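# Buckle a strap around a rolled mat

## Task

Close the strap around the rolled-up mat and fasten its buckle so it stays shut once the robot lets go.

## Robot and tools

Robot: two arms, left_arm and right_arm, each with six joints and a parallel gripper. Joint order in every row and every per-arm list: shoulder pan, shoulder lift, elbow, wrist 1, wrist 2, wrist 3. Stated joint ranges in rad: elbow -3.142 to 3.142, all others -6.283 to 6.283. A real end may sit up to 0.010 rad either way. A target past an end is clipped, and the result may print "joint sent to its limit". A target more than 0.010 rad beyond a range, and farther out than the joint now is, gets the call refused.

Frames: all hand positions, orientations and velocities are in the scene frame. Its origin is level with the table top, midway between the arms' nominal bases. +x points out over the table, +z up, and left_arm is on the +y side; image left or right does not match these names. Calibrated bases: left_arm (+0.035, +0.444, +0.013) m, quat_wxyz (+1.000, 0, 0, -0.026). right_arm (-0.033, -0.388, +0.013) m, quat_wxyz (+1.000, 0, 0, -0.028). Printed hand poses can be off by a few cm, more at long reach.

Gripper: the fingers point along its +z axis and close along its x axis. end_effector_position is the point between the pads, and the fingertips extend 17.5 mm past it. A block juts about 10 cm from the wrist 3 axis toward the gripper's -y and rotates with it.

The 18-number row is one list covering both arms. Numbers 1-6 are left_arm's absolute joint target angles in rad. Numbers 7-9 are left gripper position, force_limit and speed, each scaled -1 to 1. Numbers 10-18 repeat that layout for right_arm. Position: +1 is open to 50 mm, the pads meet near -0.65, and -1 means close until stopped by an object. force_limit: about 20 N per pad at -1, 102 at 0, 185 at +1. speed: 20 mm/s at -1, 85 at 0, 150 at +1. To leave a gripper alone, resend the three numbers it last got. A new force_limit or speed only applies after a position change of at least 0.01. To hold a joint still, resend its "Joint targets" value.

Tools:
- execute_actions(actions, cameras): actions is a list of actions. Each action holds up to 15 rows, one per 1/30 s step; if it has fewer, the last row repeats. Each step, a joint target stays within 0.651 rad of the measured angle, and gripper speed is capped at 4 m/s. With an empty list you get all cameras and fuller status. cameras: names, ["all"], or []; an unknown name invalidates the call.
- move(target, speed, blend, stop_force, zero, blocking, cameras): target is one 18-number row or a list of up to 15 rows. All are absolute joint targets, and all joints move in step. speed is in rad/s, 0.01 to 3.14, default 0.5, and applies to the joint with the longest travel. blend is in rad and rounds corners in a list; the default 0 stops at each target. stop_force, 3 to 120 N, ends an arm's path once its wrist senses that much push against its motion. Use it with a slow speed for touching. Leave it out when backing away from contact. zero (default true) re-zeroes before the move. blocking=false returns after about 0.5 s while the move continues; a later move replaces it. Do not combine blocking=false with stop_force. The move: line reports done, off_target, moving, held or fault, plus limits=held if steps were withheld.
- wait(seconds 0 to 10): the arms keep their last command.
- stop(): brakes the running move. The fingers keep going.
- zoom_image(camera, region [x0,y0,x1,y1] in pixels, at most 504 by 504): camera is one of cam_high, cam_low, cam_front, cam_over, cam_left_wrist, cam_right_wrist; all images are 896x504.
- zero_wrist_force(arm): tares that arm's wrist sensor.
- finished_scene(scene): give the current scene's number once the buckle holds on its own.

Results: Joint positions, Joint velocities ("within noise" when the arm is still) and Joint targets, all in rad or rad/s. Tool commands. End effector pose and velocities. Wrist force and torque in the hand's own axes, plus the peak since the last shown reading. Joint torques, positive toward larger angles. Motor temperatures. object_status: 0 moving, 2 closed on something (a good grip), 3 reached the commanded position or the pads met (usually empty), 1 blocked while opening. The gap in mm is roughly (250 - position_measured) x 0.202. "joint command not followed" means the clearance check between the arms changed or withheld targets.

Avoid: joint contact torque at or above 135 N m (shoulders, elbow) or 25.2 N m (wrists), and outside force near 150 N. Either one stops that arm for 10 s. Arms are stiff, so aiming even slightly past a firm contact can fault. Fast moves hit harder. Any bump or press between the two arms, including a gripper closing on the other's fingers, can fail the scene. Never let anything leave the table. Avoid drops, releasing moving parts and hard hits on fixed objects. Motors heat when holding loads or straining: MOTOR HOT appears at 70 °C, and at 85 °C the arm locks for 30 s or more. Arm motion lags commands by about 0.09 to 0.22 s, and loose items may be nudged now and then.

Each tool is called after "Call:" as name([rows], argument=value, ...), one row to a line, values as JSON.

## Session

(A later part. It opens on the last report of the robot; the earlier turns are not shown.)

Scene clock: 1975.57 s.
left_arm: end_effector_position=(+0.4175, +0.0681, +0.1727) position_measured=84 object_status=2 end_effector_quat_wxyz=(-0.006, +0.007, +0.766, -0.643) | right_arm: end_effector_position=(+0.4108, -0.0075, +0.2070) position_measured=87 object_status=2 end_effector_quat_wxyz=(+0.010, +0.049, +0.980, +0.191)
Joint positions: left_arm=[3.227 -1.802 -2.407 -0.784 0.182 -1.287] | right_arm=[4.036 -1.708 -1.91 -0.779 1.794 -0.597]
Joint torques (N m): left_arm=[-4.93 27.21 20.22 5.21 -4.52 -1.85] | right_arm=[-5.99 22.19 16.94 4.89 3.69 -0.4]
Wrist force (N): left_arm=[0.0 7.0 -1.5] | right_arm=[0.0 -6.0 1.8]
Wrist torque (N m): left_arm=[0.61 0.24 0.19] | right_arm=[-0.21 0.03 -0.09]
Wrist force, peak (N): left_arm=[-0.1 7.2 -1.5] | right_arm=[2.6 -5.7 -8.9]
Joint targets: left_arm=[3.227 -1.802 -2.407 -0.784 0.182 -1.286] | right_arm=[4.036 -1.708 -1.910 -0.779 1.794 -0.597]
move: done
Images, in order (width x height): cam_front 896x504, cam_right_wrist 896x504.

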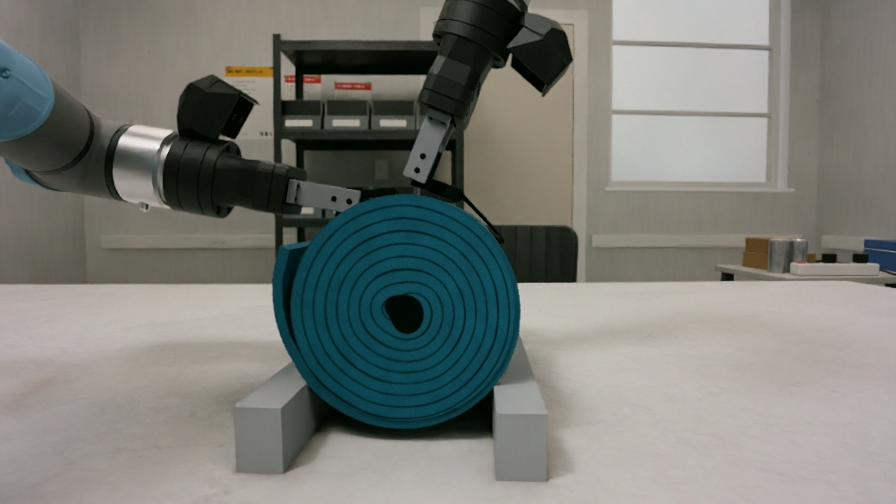

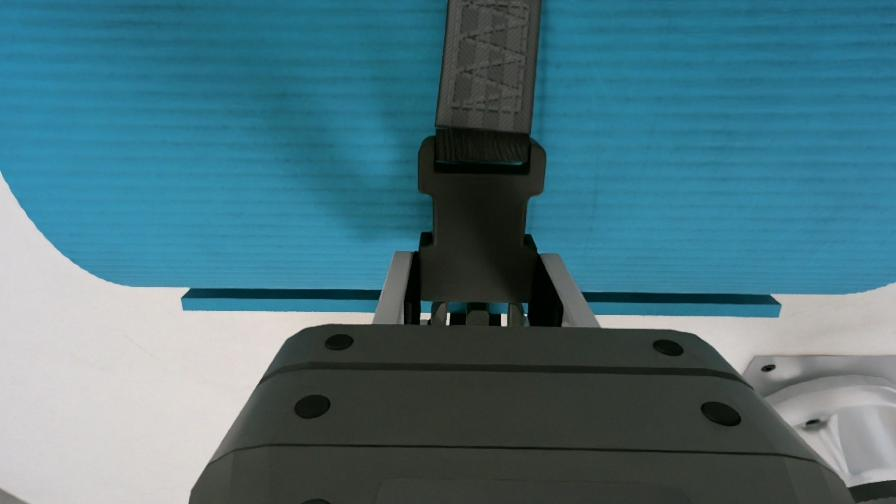

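Call:
move([
  [3.2269,-1.8021,-2.4067,-0.7839,0.1822,-1.2865,-1,-0.4,-1,4.1287,-1.7996,-1.6958,-1.1571,1.6067,-0.5394,-1,-0.4,-1],
], speed=0.08, stop_force=12, cameras=["cam_front","cam_right_wrist","cam_left_wrist","cam_over"])

Call:
zoom_image(camera="cam_front", region=[340, 140, 520, 260])

Call:
zoom_image(camera="cam_left_wrist", region=[370, 150, 570, 350])

Call:
zoom_image(camera="cam_right_wrist", region=[370, 90, 590, 340])

Call:
zoom_image(camera="cam_over", region=[230, 100, 430, 260])

Scene clock: 1987.23 s.
left_arm: end_effector_position=(+0.4175, +0.0681, +0.1727) position_measured=84 object_status=2 end_effector_quat_wxyz=(-0.006, +0.007, +0.766, -0.643) | right_arm: end_effector_position=(+0.4122, +0.0027, +0.2007) position_measured=87 object_status=2 end_effector_quat_wxyz=(+0.002, +0.050, +0.998, +0.035)
Joint positions: left_arm=[3.227 -1.802 -2.407 -0.784 0.182 -1.287] | right_arm=[4.129 -1.8 -1.696 -1.157 1.607 -0.539]
Joint torques (N m): left_arm=[-4.42 26.96 20.08 4.97 -4.38 -1.51] | right_arm=[-5.31 46.44 17.82 5.38 3.13 -0.87]
Wrist force (N): left_arm=[-0.3 7.2 -1.6] | right_arm=[0.2 -5.6 3.8]
Wrist torque (N m): left_arm=[0.63 0.28 0.19] | right_arm=[-0.30 -0.05 0.12]
Wrist force, peak (N): left_arm=[-0.1 7.4 -1.5] | right_arm=[0.4 -6.6 3.7]
Joint targets: left_arm=[3.227 -1.802 -2.407 -0.784 0.182 -1.286] | right_arm=[4.129 -1.800 -1.696 -1.157 1.607 -0.539]
move: done
Images, in order (width x height): cam_front 896x504, cam_over 896x504, cam_left_wrist 896x504, cam_right_wrist 896x504.

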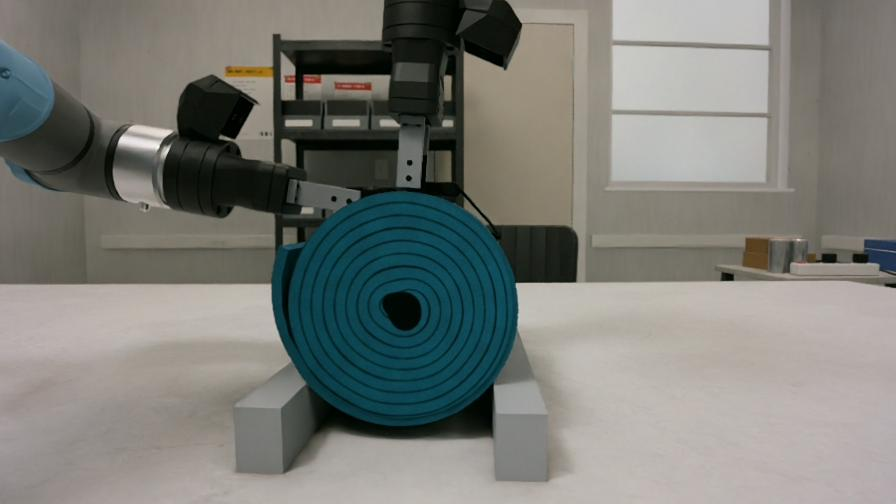

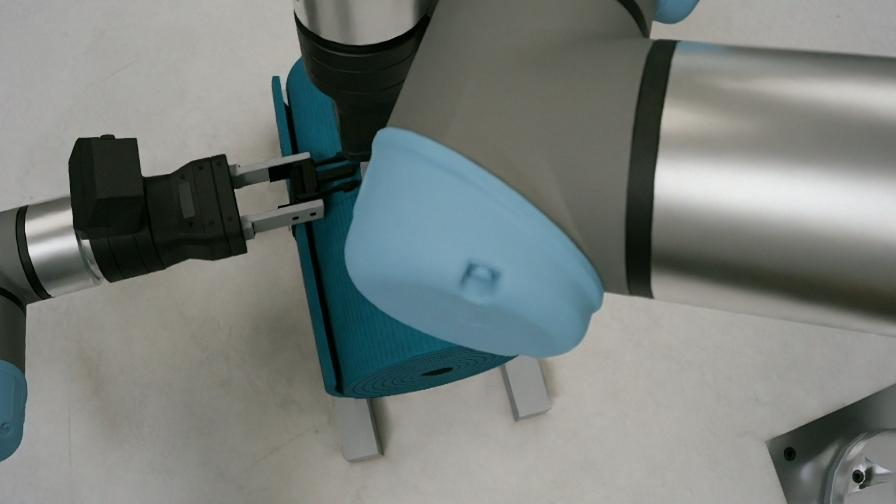

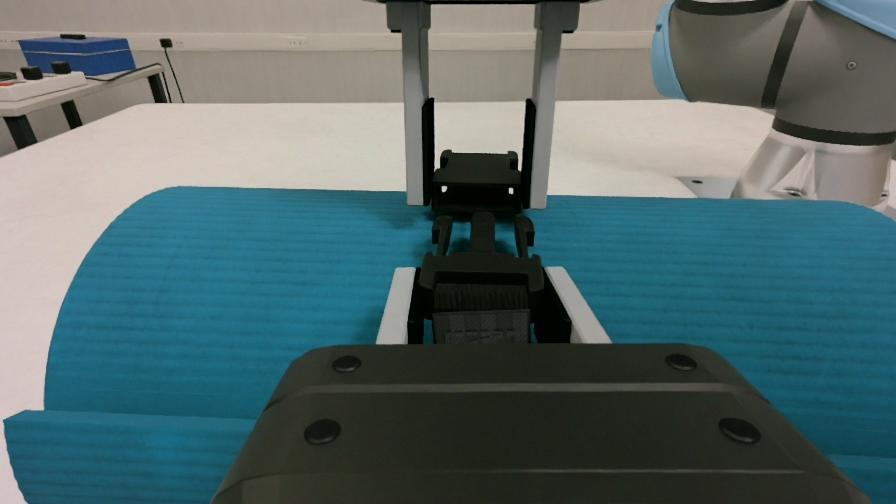

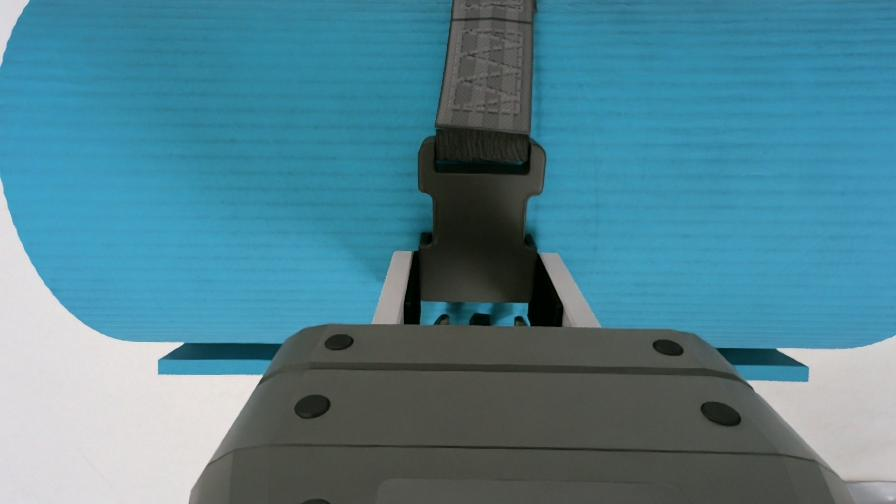

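Scaled by 2.800.

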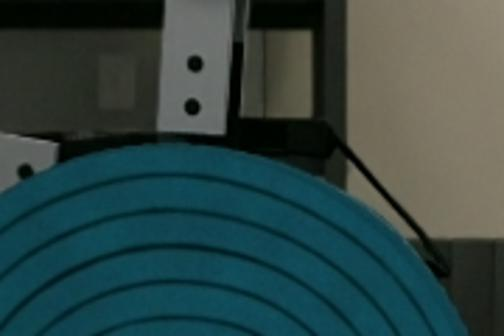

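Scaled by 2.520.

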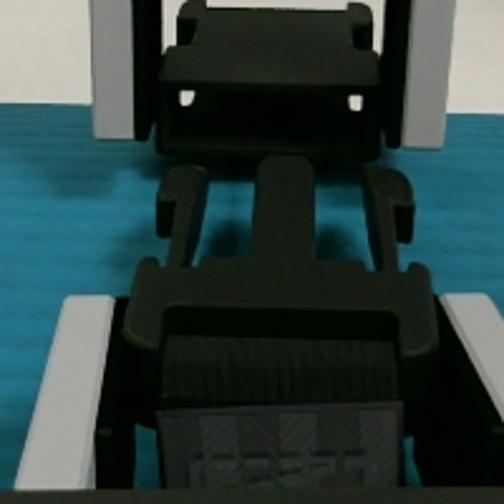

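Scaled by 2.016.

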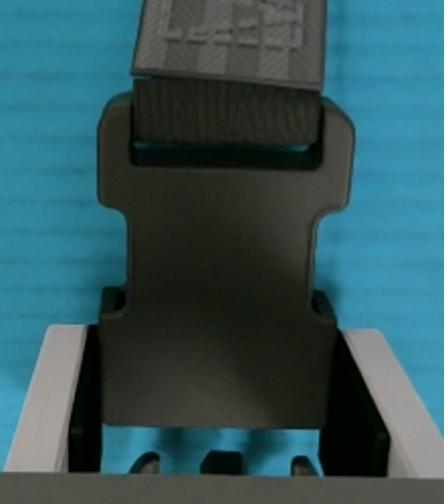

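Scaled by 2.520.

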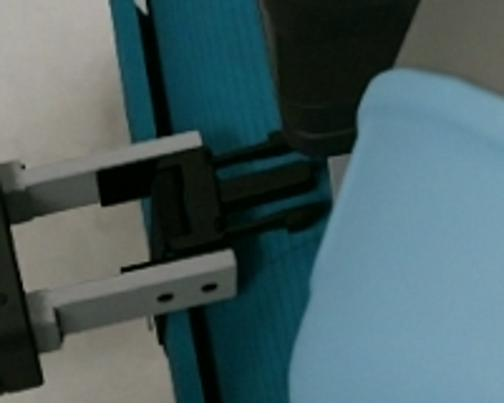

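Call:
move([
  [3.2267,-1.8075,-2.3996,-0.7845,0.1820,-1.2877,-1,-0.4,-1,4.1287,-1.7996,-1.6958,-1.1571,1.6067,-0.5394,-1,-0.4,-1],
], speed=0.05, cameras=["cam_left_wrist","cam_right_wrist"])

Call:
zoom_image(camera="cam_left_wrist", region=[370, 150, 570, 350])

Call:
zoom_image(camera="cam_right_wrist", region=[370, 90, 590, 340])

Scene clock: 2021.03 s.
left_arm: end_effector_position=(+0.4204, +0.0681, +0.1726) position_measured=84 object_status=2 end_effector_quat_wxyz=(-0.006, +0.006, +0.766, -0.643) | right_arm: end_effector_position=(+0.4122, +0.0027, +0.2007) position_measured=87 object_status=2 end_effector_quat_wxyz=(+0.002, +0.050, +0.998, +0.035)
Joint positions: left_arm=[3.227 -1.808 -2.399 -0.785 0.182 -1.288] | right_arm=[4.129 -1.8 -1.696 -1.157 1.607 -0.539]
Joint torques (N m): left_arm=[-8.55 24.68 12.95 0.95 -4.77 -2.41] | right_arm=[-5.56 46.25 18.02 3.47 3.13 -0.81]
Wrist force (N): left_arm=[0.1 7.3 -1.5] | right_arm=[0.4 -5.9 3.9]
Wrist torque (N m): left_arm=[0.60 0.28 0.27] | right_arm=[-0.33 -0.08 0.12]
Wrist force, peak (N): left_arm=[-0.4 7.4 -1.6] | right_arm=[0.4 -5.9 4.1]
Joint targets: left_arm=[3.227 -1.808 -2.400 -0.784 0.182 -1.288] | right_arm=[4.129 -1.800 -1.696 -1.157 1.607 -0.539]
move: done
Images, in order (width x height): cam_left_wrist 896x504, cam_right_wrist 896x504.

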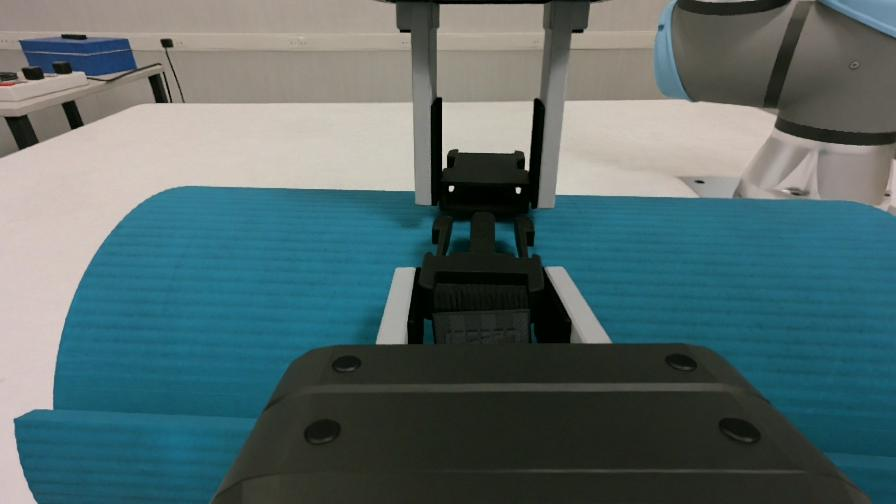

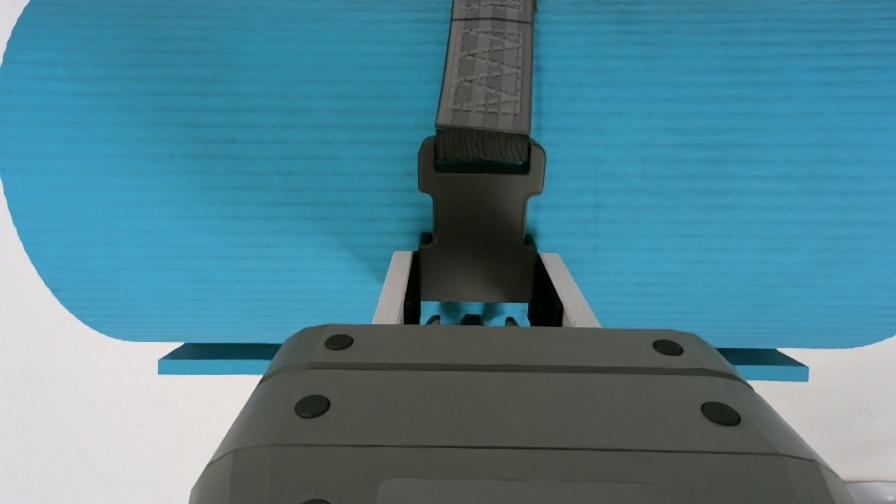

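Scaled by 2.520.

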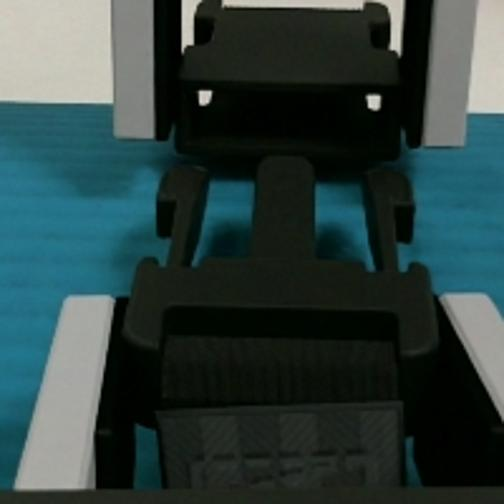

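Scaled by 2.016.

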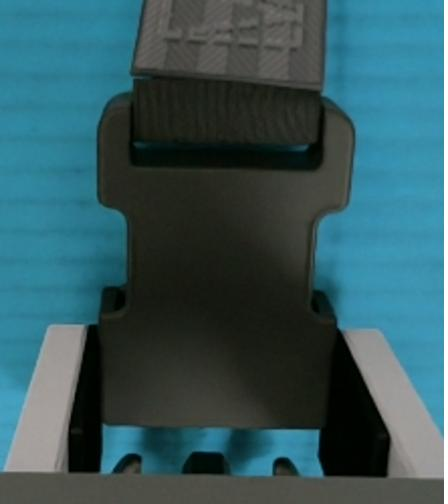

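Call:
move([
  [3.1882,-1.8713,-2.4118,-0.4977,0.1753,-1.5012,-1,-0.4,-1,4.1287,-1.7996,-1.6958,-1.1571,1.6067,-0.5394,-1,-0.4,-1],
], speed=0.05, stop_force=8, cameras=["cam_left_wrist","cam_right_wrist","cam_front"])

Call:
zoom_image(camera="cam_left_wrist", region=[370, 150, 570, 350])

Call:
zoom_image(camera="cam_front", region=[340, 140, 520, 260])

Scene clock: 2034.43 s.
left_arm: end_effector_position=(+0.4197, +0.0570, +0.1723) position_measured=84 object_status=2 end_effector_quat_wxyz=(-0.006, +0.007, +0.766, -0.642) | right_arm: end_effector_position=(+0.4122, +0.0027, +0.2007) position_measured=87 object_status=2 end_effector_quat_wxyz=(+0.002, +0.050, +0.998, +0.035)
Joint positions: left_arm=[3.198 -1.855 -2.409 -0.57 0.177 -1.447] | right_arm=[4.129 -1.8 -1.696 -1.157 1.607 -0.539]
Joint torques (N m): left_arm=[5.42 36.19 18.21 4.9 -2.19 1.07] | right_arm=[9.9 43.86 32.58 7.87 3.02 -0.63]
Wrist force (N): left_arm=[-0.6 9.9 -9.6] | right_arm=[0.5 -15.2 3.0]
Wrist torque (N m): left_arm=[0.66 0.27 0.22] | right_arm=[-0.40 -0.06 0.10]
Wrist force, peak (N): left_arm=[-0.5 10.3 -10.7] | right_arm=[0.4 -16.6 2.8]
Joint targets: left_arm=[3.198 -1.855 -2.409 -0.570 0.177 -1.447] | right_arm=[4.129 -1.800 -1.696 -1.157 1.607 -0.539]
move: contact (left_arm); left_arm: the wrist 1 is farthest, 0.072 rad from its target
Images, in order (width x height): cam_front 896x504, cam_left_wrist 896x504, cam_right_wrist 896x504.

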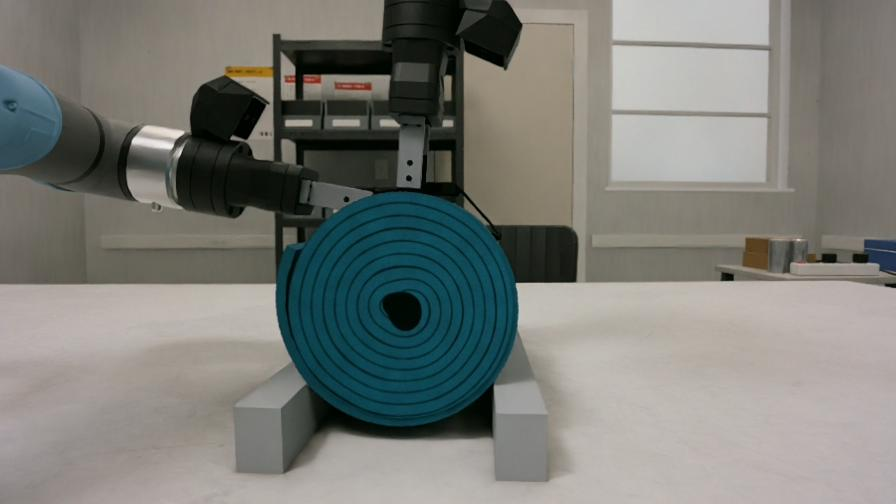

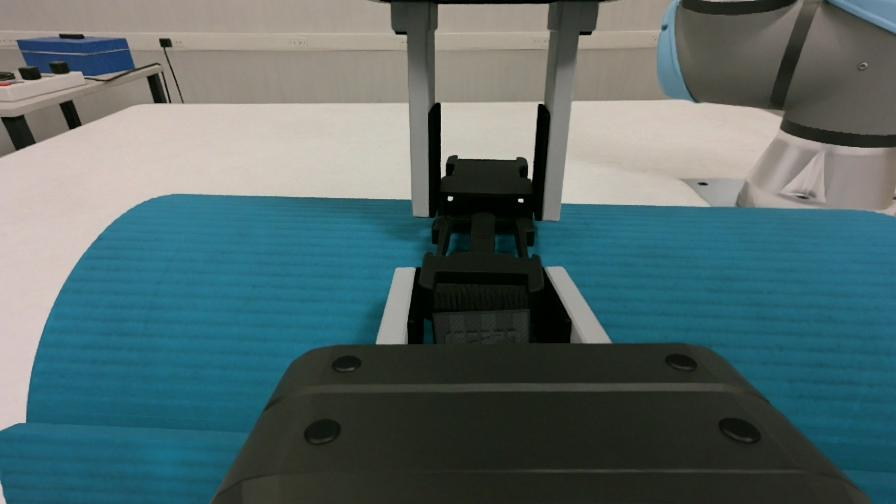

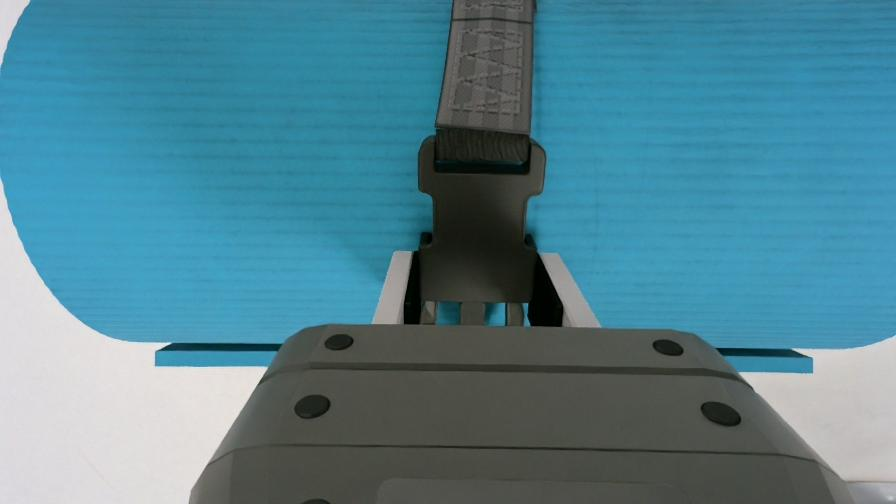

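Scaled by 2.520.

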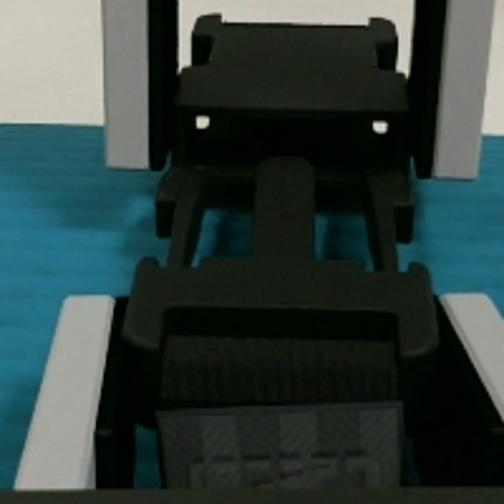

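Scaled by 2.800.

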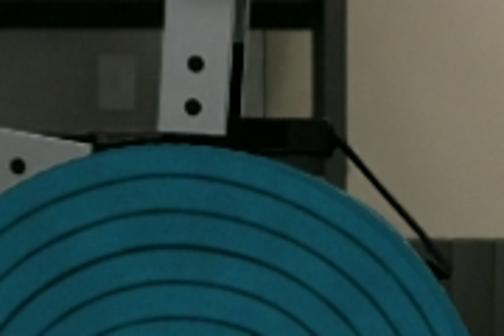

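Call:
move([
  [3.2109,-1.8337,-2.4046,-0.6669,0.1793,-1.3752,-1,-0.4,-1,4.1287,-1.7996,-1.6958,-1.1571,1.6067,-0.5394,-1,-0.4,-1],
  [3.2109,-1.8111,-2.4043,-0.6916,0.1783,-1.3734,-1,-0.4,-1,4.1287,-1.7996,-1.6958,-1.1571,1.6067,-0.5394,-1,-0.4,-1],
], speed=0.08, cameras=["cam_left_wrist","cam_front"])

Call:
zoom_image(camera="cam_left_wrist", region=[370, 150, 570, 350])

Call:
zoom_image(camera="cam_front", region=[340, 140, 520, 260])

Scene clock: 2059.00 s.
left_arm: end_effector_position=(+0.4190, +0.0620, +0.1789) position_measured=84 object_status=2 end_effector_quat_wxyz=(-0.006, +0.007, +0.766, -0.643) end_effector_velocity=(+0.000, +0.000, -0.001) end_effector_angular_velocity=(-0.002, +0.000, +0.001) | right_arm: end_effector_position=(+0.4122, +0.0027, +0.2007) position_measured=87 object_status=2 end_effector_quat_wxyz=(+0.002, +0.050, +0.998, +0.035)
Joint positions: left_arm=[3.211 -1.811 -2.404 -0.692 0.178 -1.373] | right_arm=[4.129 -1.8 -1.696 -1.157 1.607 -0.539]
Joint velocities: left_arm=[0.001 -0.003 -0.002 0.005 -0.002 0] | right_arm=[within noise]
Joint torques (N m): left_arm=[-5.08 19.49 20.26 5.94 -5.08 1.91] | right_arm=[-5.47 36.23 36.57 3.42 2.93 -0.6]
Wrist force (N): left_arm=[0.2 9.8 -1.7] | right_arm=[0.8 -6.2 4.6]
Wrist torque (N m): left_arm=[0.62 0.26 0.18] | right_arm=[-0.35 -0.13 0.12]
Wrist force, peak (N): left_arm=[-0.6 10.1 -10.0] | right_arm=[0.4 -15.7 3.0]
Joint targets: left_arm=[3.211 -1.811 -2.404 -0.692 0.178 -1.373] | right_arm=[4.129 -1.800 -1.696 -1.157 1.607 -0.539]
move: done
Images, in order (width x height): cam_front 896x504, cam_left_wrist 896x504.

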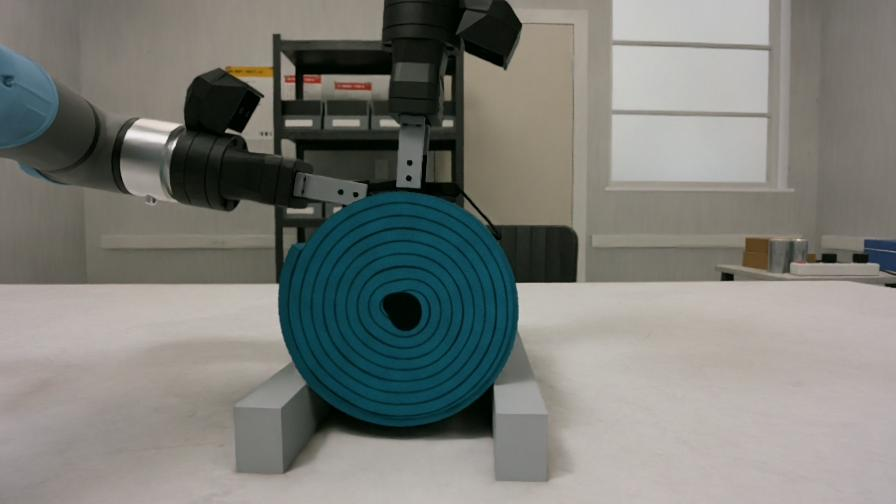

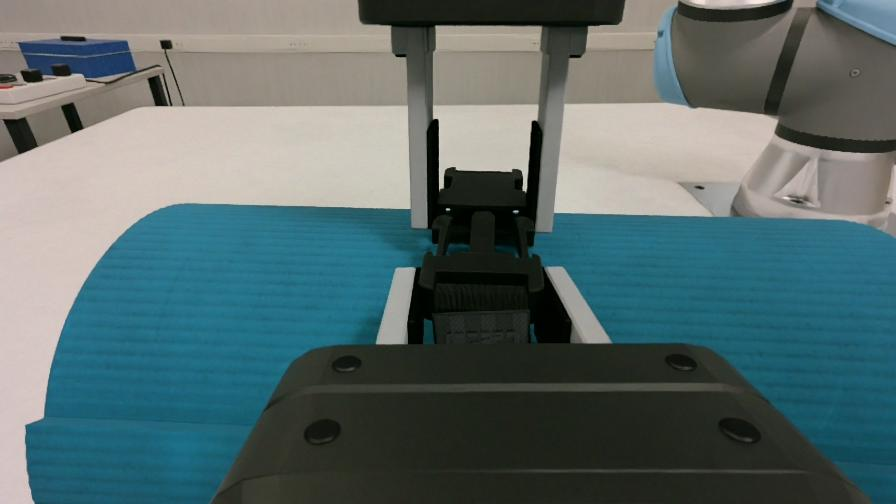

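Scaled by 2.520.

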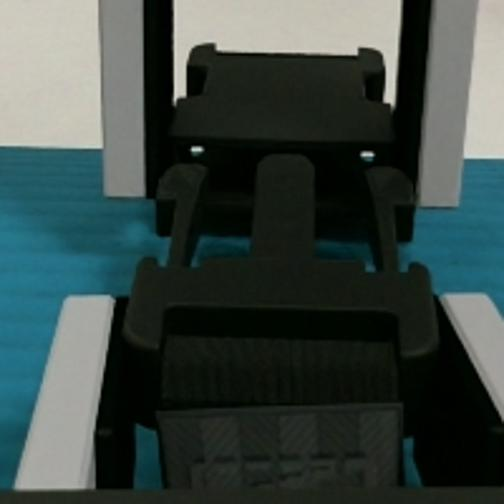

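Scaled by 2.800.

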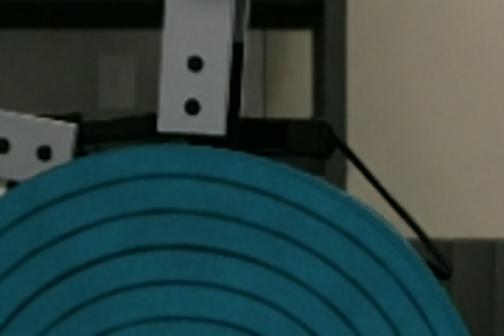

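Call:
zoom_image(camera="cam_front", region=[360, 170, 470, 210])

Call:
zoom_image(camera="cam_left_wrist", region=[410, 160, 560, 270])

Scaled by 4.582.

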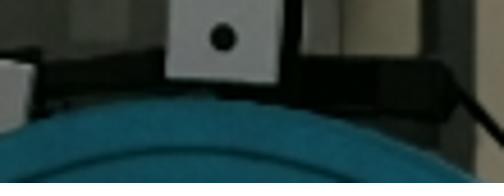

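Scaled by 3.360.

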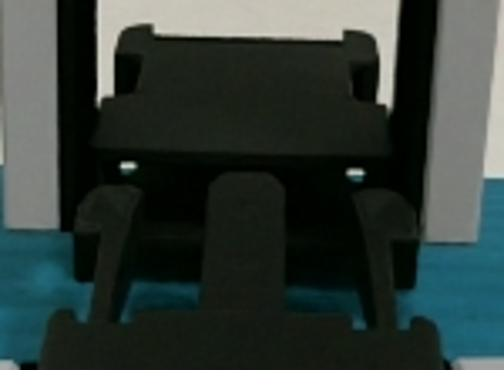

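Call:
move([
  [3.1988,-1.7718,-2.3943,-0.6309,0.2627,-1.4832,-1,-0.4,-1,4.1459,-1.8275,-1.6477,-1.2372,1.5708,-0.5228,-1,-0.4,-1],
], speed=0.05, cameras=["cam_left_wrist","cam_front","cam_right_wrist"])

Call:
zoom_image(camera="cam_left_wrist", region=[410, 160, 560, 270])

Call:
zoom_image(camera="cam_front", region=[360, 170, 470, 210])

Call:
zoom_image(camera="cam_right_wrist", region=[370, 90, 590, 340])

Scene clock: 2103.17 s.
left_arm: end_effector_position=(+0.4196, +0.0621, +0.1811) position_measured=84 object_status=2 end_effector_quat_wxyz=(-0.005, +0.007, +0.793, -0.609) | right_arm: end_effector_position=(+0.4123, +0.0040, +0.1987) position_measured=87 object_status=2 end_effector_quat_wxyz=(+0.000, +0.050, +0.999, +0.000)
Joint positions: left_arm=[3.199 -1.772 -2.394 -0.631 0.263 -1.484] | right_arm=[4.146 -1.828 -1.647 -1.237 1.571 -0.523]
Joint torques (N m): left_arm=[-3.45 24.62 20.25 3.14 -5.98 2.15] | right_arm=[1.79 36.97 24.42 6.53 -0.46 0.75]
Wrist force (N): left_arm=[0.2 11.1 -1.0] | right_arm=[1.1 -6.1 4.9]
Wrist torque (N m): left_arm=[0.70 0.26 0.29] | right_arm=[-0.41 -0.22 0.18]
Wrist force, peak (N): left_arm=[0.4 11.2 -1.0] | right_arm=[1.2 -6.3 5.1]
Joint targets: left_arm=[3.199 -1.772 -2.394 -0.631 0.263 -1.483] | right_arm=[4.146 -1.827 -1.648 -1.237 1.571 -0.523]
move: done
Images, in order (width x height): cam_front 896x504, cam_left_wrist 896x504, cam_right_wrist 896x504.

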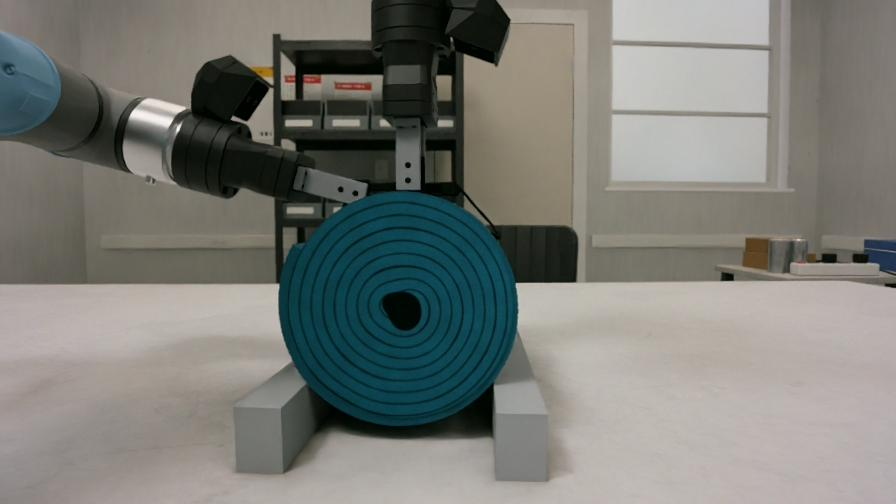

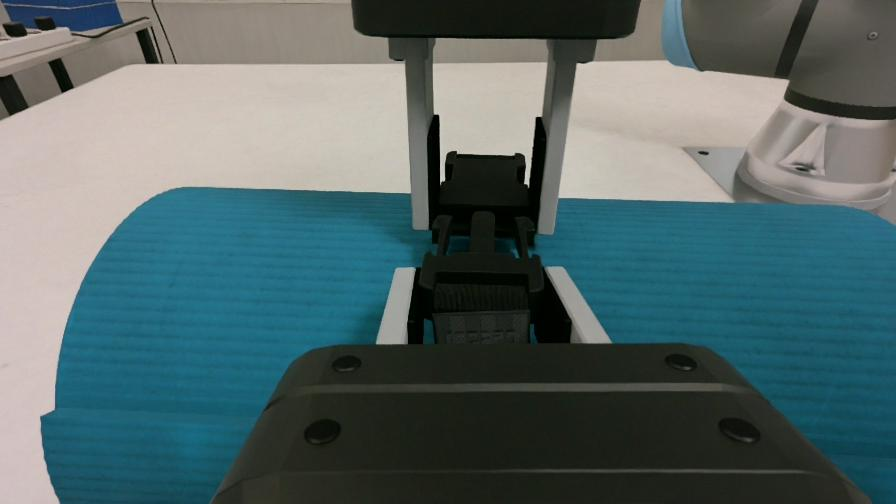

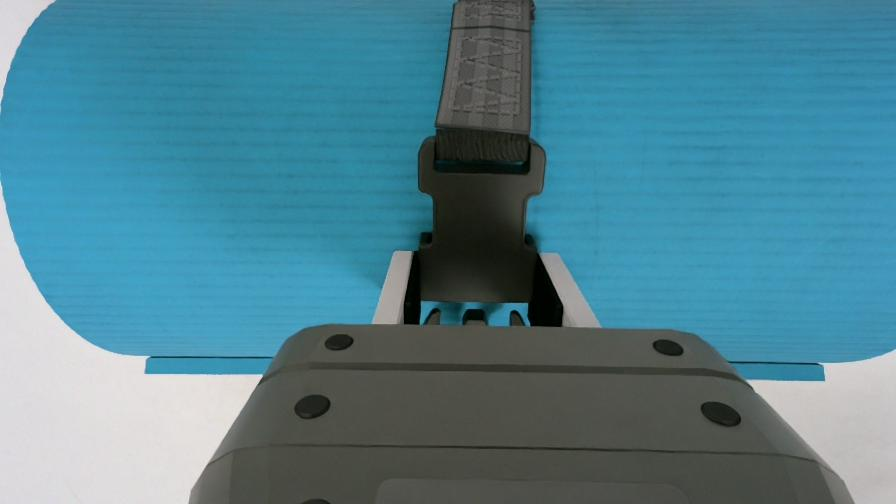

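Scaled by 3.360.

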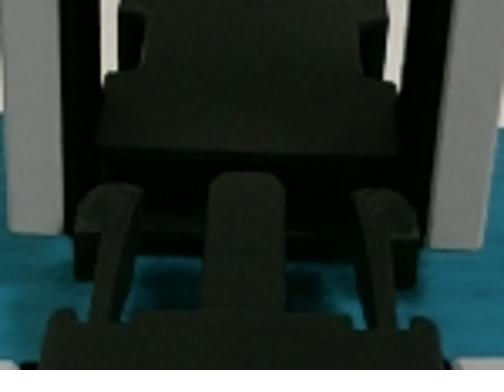

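Scaled by 4.582.

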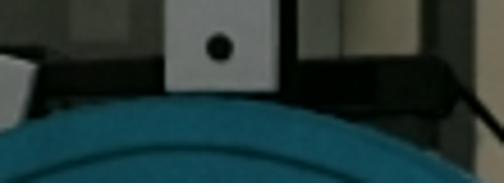

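Scaled by 2.016.

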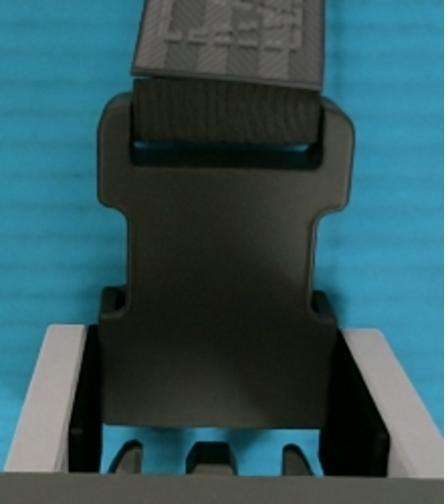

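Call:
move([
  [3.1892,-1.7470,-2.3853,-0.6202,0.3145,-1.5285,-1,-0.4,-1,4.1459,-1.8275,-1.6477,-1.2372,1.5708,-0.5228,-1,-0.4,-1],
], speed=0.05, cameras=["cam_left_wrist","cam_front","cam_right_wrist"])

Call:
zoom_image(camera="cam_left_wrist", region=[410, 160, 560, 270])

Call:
zoom_image(camera="cam_front", region=[360, 170, 470, 210])

Scene clock: 2123.60 s.
left_arm: end_effector_position=(+0.4195, +0.0623, +0.1815) position_measured=84 object_status=2 end_effector_quat_wxyz=(-0.005, +0.007, +0.809, -0.588) | right_arm: end_effector_position=(+0.4123, +0.0040, +0.1987) position_measured=87 object_status=2 end_effector_quat_wxyz=(+0.000, +0.050, +0.999, +0.000)
Joint positions: left_arm=[3.189 -1.747 -2.385 -0.62 0.315 -1.529] | right_arm=[4.146 -1.827 -1.648 -1.237 1.571 -0.523]
Joint torques (N m): left_arm=[-1.4 22.33 18.07 5.03 -5.94 2.05] | right_arm=[-5.59 47.56 18.13 5.89 2.98 -0.68]
Wrist force (N): left_arm=[0.4 11.1 -0.8] | right_arm=[1.1 -6.0 4.8]
Wrist torque (N m): left_arm=[0.67 0.22 0.29] | right_arm=[-0.39 -0.22 0.18]
Wrist force, peak (N): left_arm=[0.2 11.6 -1.0] | right_arm=[1.2 -6.3 5.2]
Joint targets: left_arm=[3.189 -1.747 -2.385 -0.620 0.315 -1.528] | right_arm=[4.146 -1.827 -1.648 -1.237 1.571 -0.523]
move: done
Images, in order (width x height): cam_front 896x504, cam_left_wrist 896x504, cam_right_wrist 896x504.

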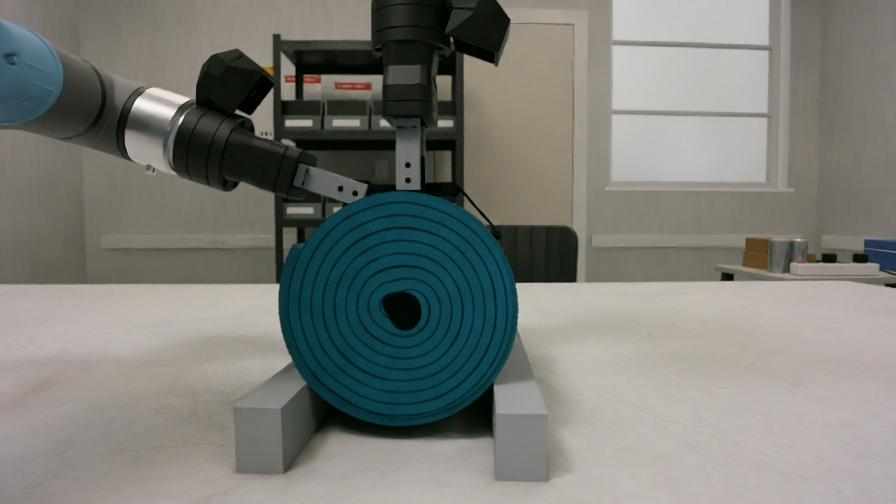

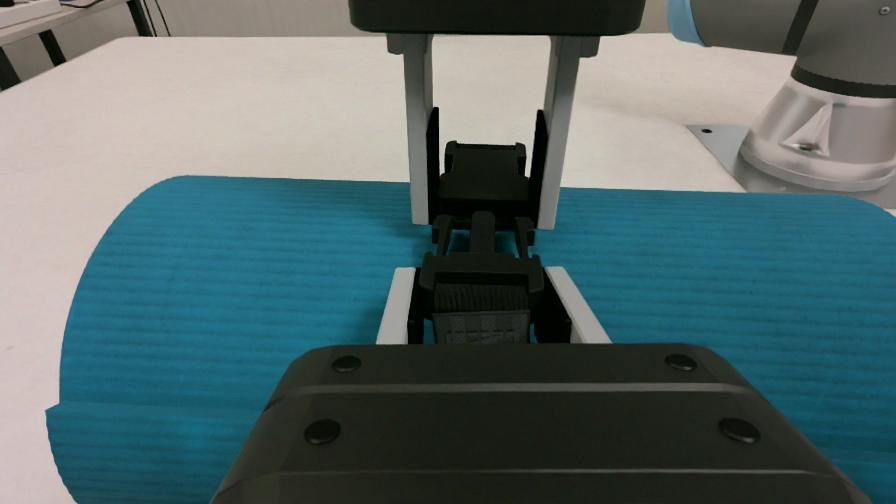

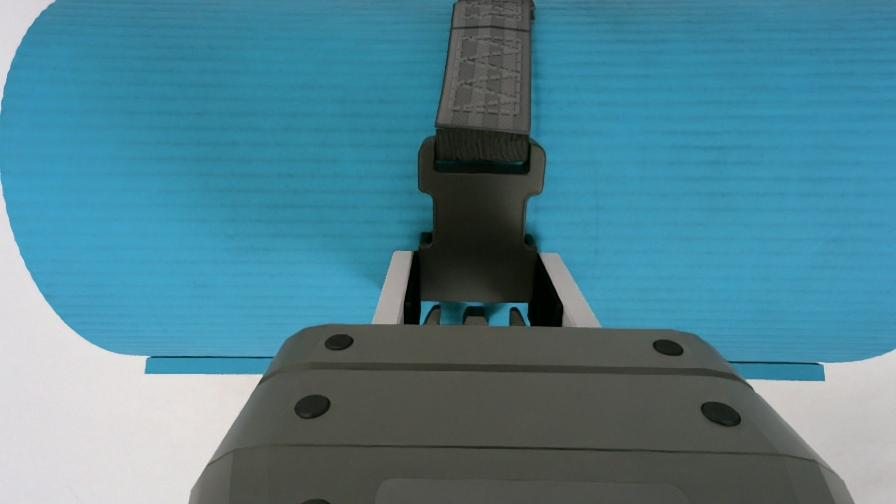

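Scaled by 3.360.

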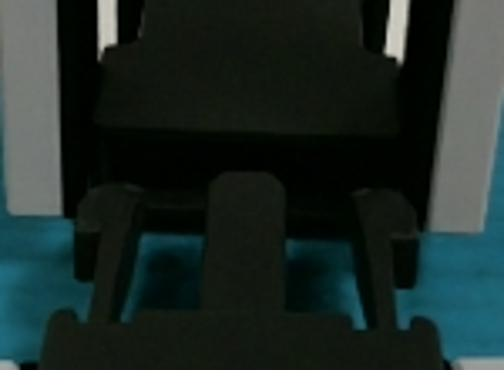

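Scaled by 4.582.

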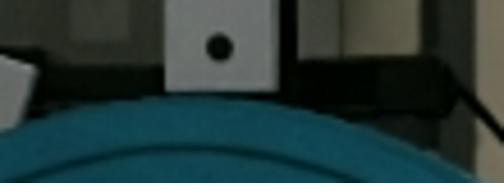

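Call:
move([
  [3.1687,-1.7689,-2.3850,-0.5357,0.3143,-1.5947,-1,-0.4,-1,4.1459,-1.8275,-1.6477,-1.2372,1.5708,-0.5228,-1,-0.4,-1],
], speed=0.03, stop_force=7, cameras=["cam_left_wrist","cam_front","cam_right_wrist"])

Call:
zoom_image(camera="cam_left_wrist", region=[410, 160, 560, 270])

Call:
zoom_image(camera="cam_front", region=[360, 170, 470, 210])

Call:
zoom_image(camera="cam_right_wrist", region=[370, 190, 590, 340])

Scene clock: 2133.17 s.
left_arm: end_effector_position=(+0.4190, +0.0568, +0.1814) position_measured=84 object_status=2 end_effector_quat_wxyz=(-0.005, +0.007, +0.809, -0.588) | right_arm: end_effector_position=(+0.4123, +0.0040, +0.1987) position_measured=87 object_status=2 end_effector_quat_wxyz=(+0.000, +0.050, +0.999, +0.000)
Joint positions: left_arm=[3.175 -1.762 -2.385 -0.562 0.314 -1.574] | right_arm=[4.146 -1.827 -1.648 -1.237 1.571 -0.523]
Joint torques (N m): left_arm=[6.79 36.07 20.03 1.69 -6.16 2.37] | right_arm=[8.57 47.31 29.66 5.76 2.35 -0.7]
Wrist force (N): left_arm=[-1.0 14.1 -6.1] | right_arm=[1.8 -12.8 5.0]
Wrist torque (N m): left_arm=[0.72 0.23 0.22] | right_arm=[-0.53 -0.20 0.17]
Wrist force, peak (N): left_arm=[-0.7 15.4 -8.2] | right_arm=[2.0 -15.8 5.1]
Joint targets: left_arm=[3.175 -1.762 -2.385 -0.562 0.314 -1.574] | right_arm=[4.146 -1.827 -1.648 -1.237 1.571 -0.523]
move: contact (left_arm); left_arm: the wrist 1 is farthest, 0.027 rad from its target
Images, in order (width x height): cam_front 896x504, cam_left_wrist 896x504, cam_right_wrist 896x504.

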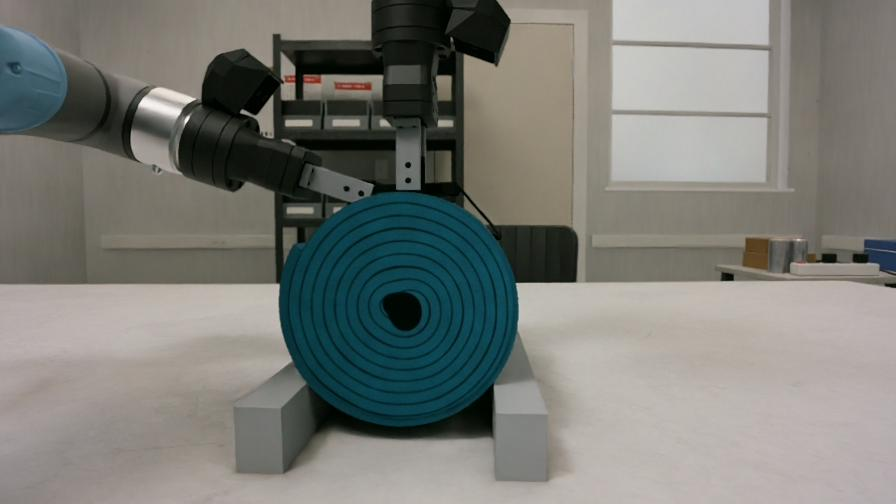

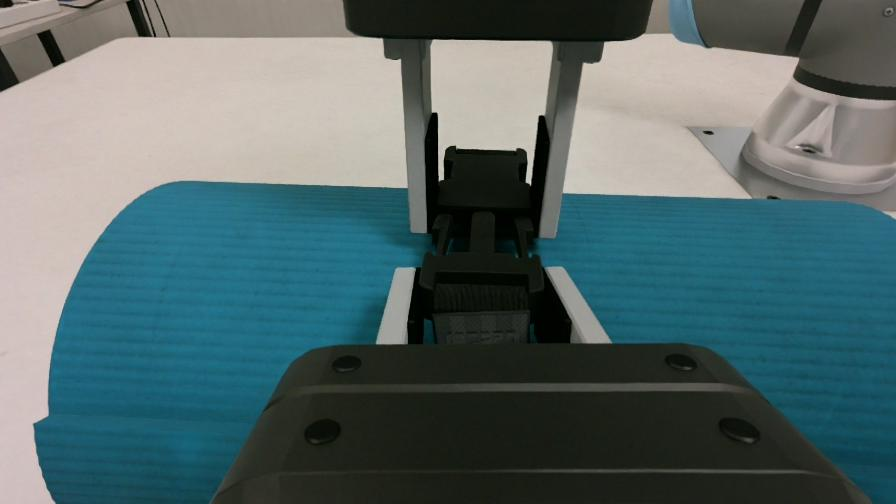

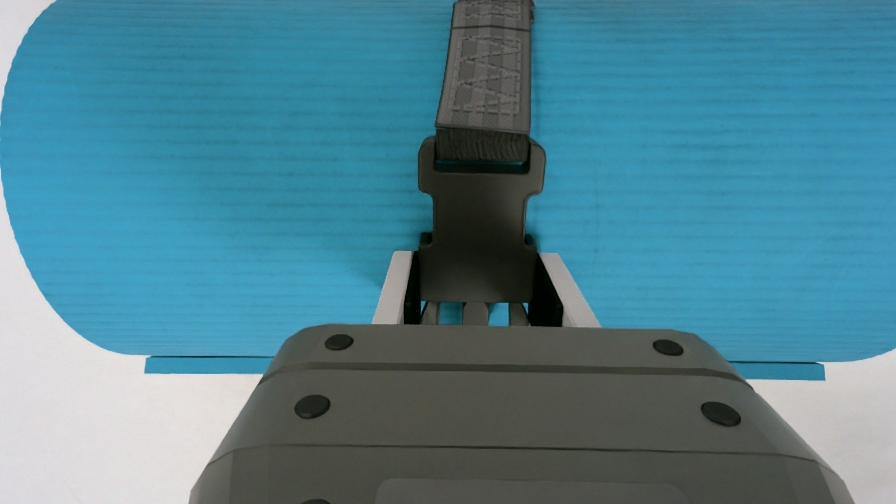

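Scaled by 3.360.

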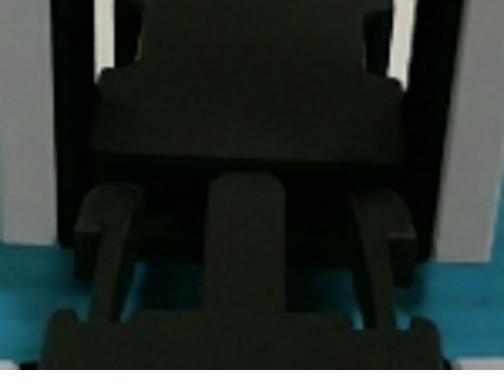

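Scaled by 4.582.

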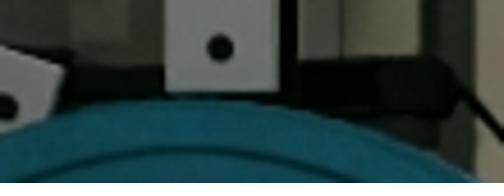

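Scaled by 2.291.

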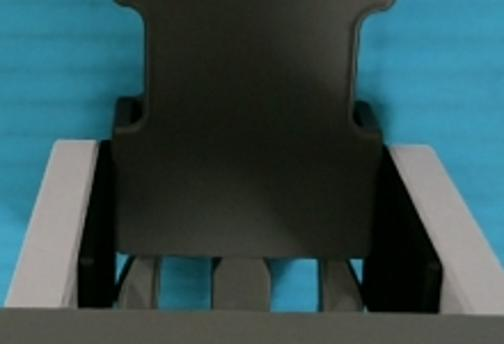

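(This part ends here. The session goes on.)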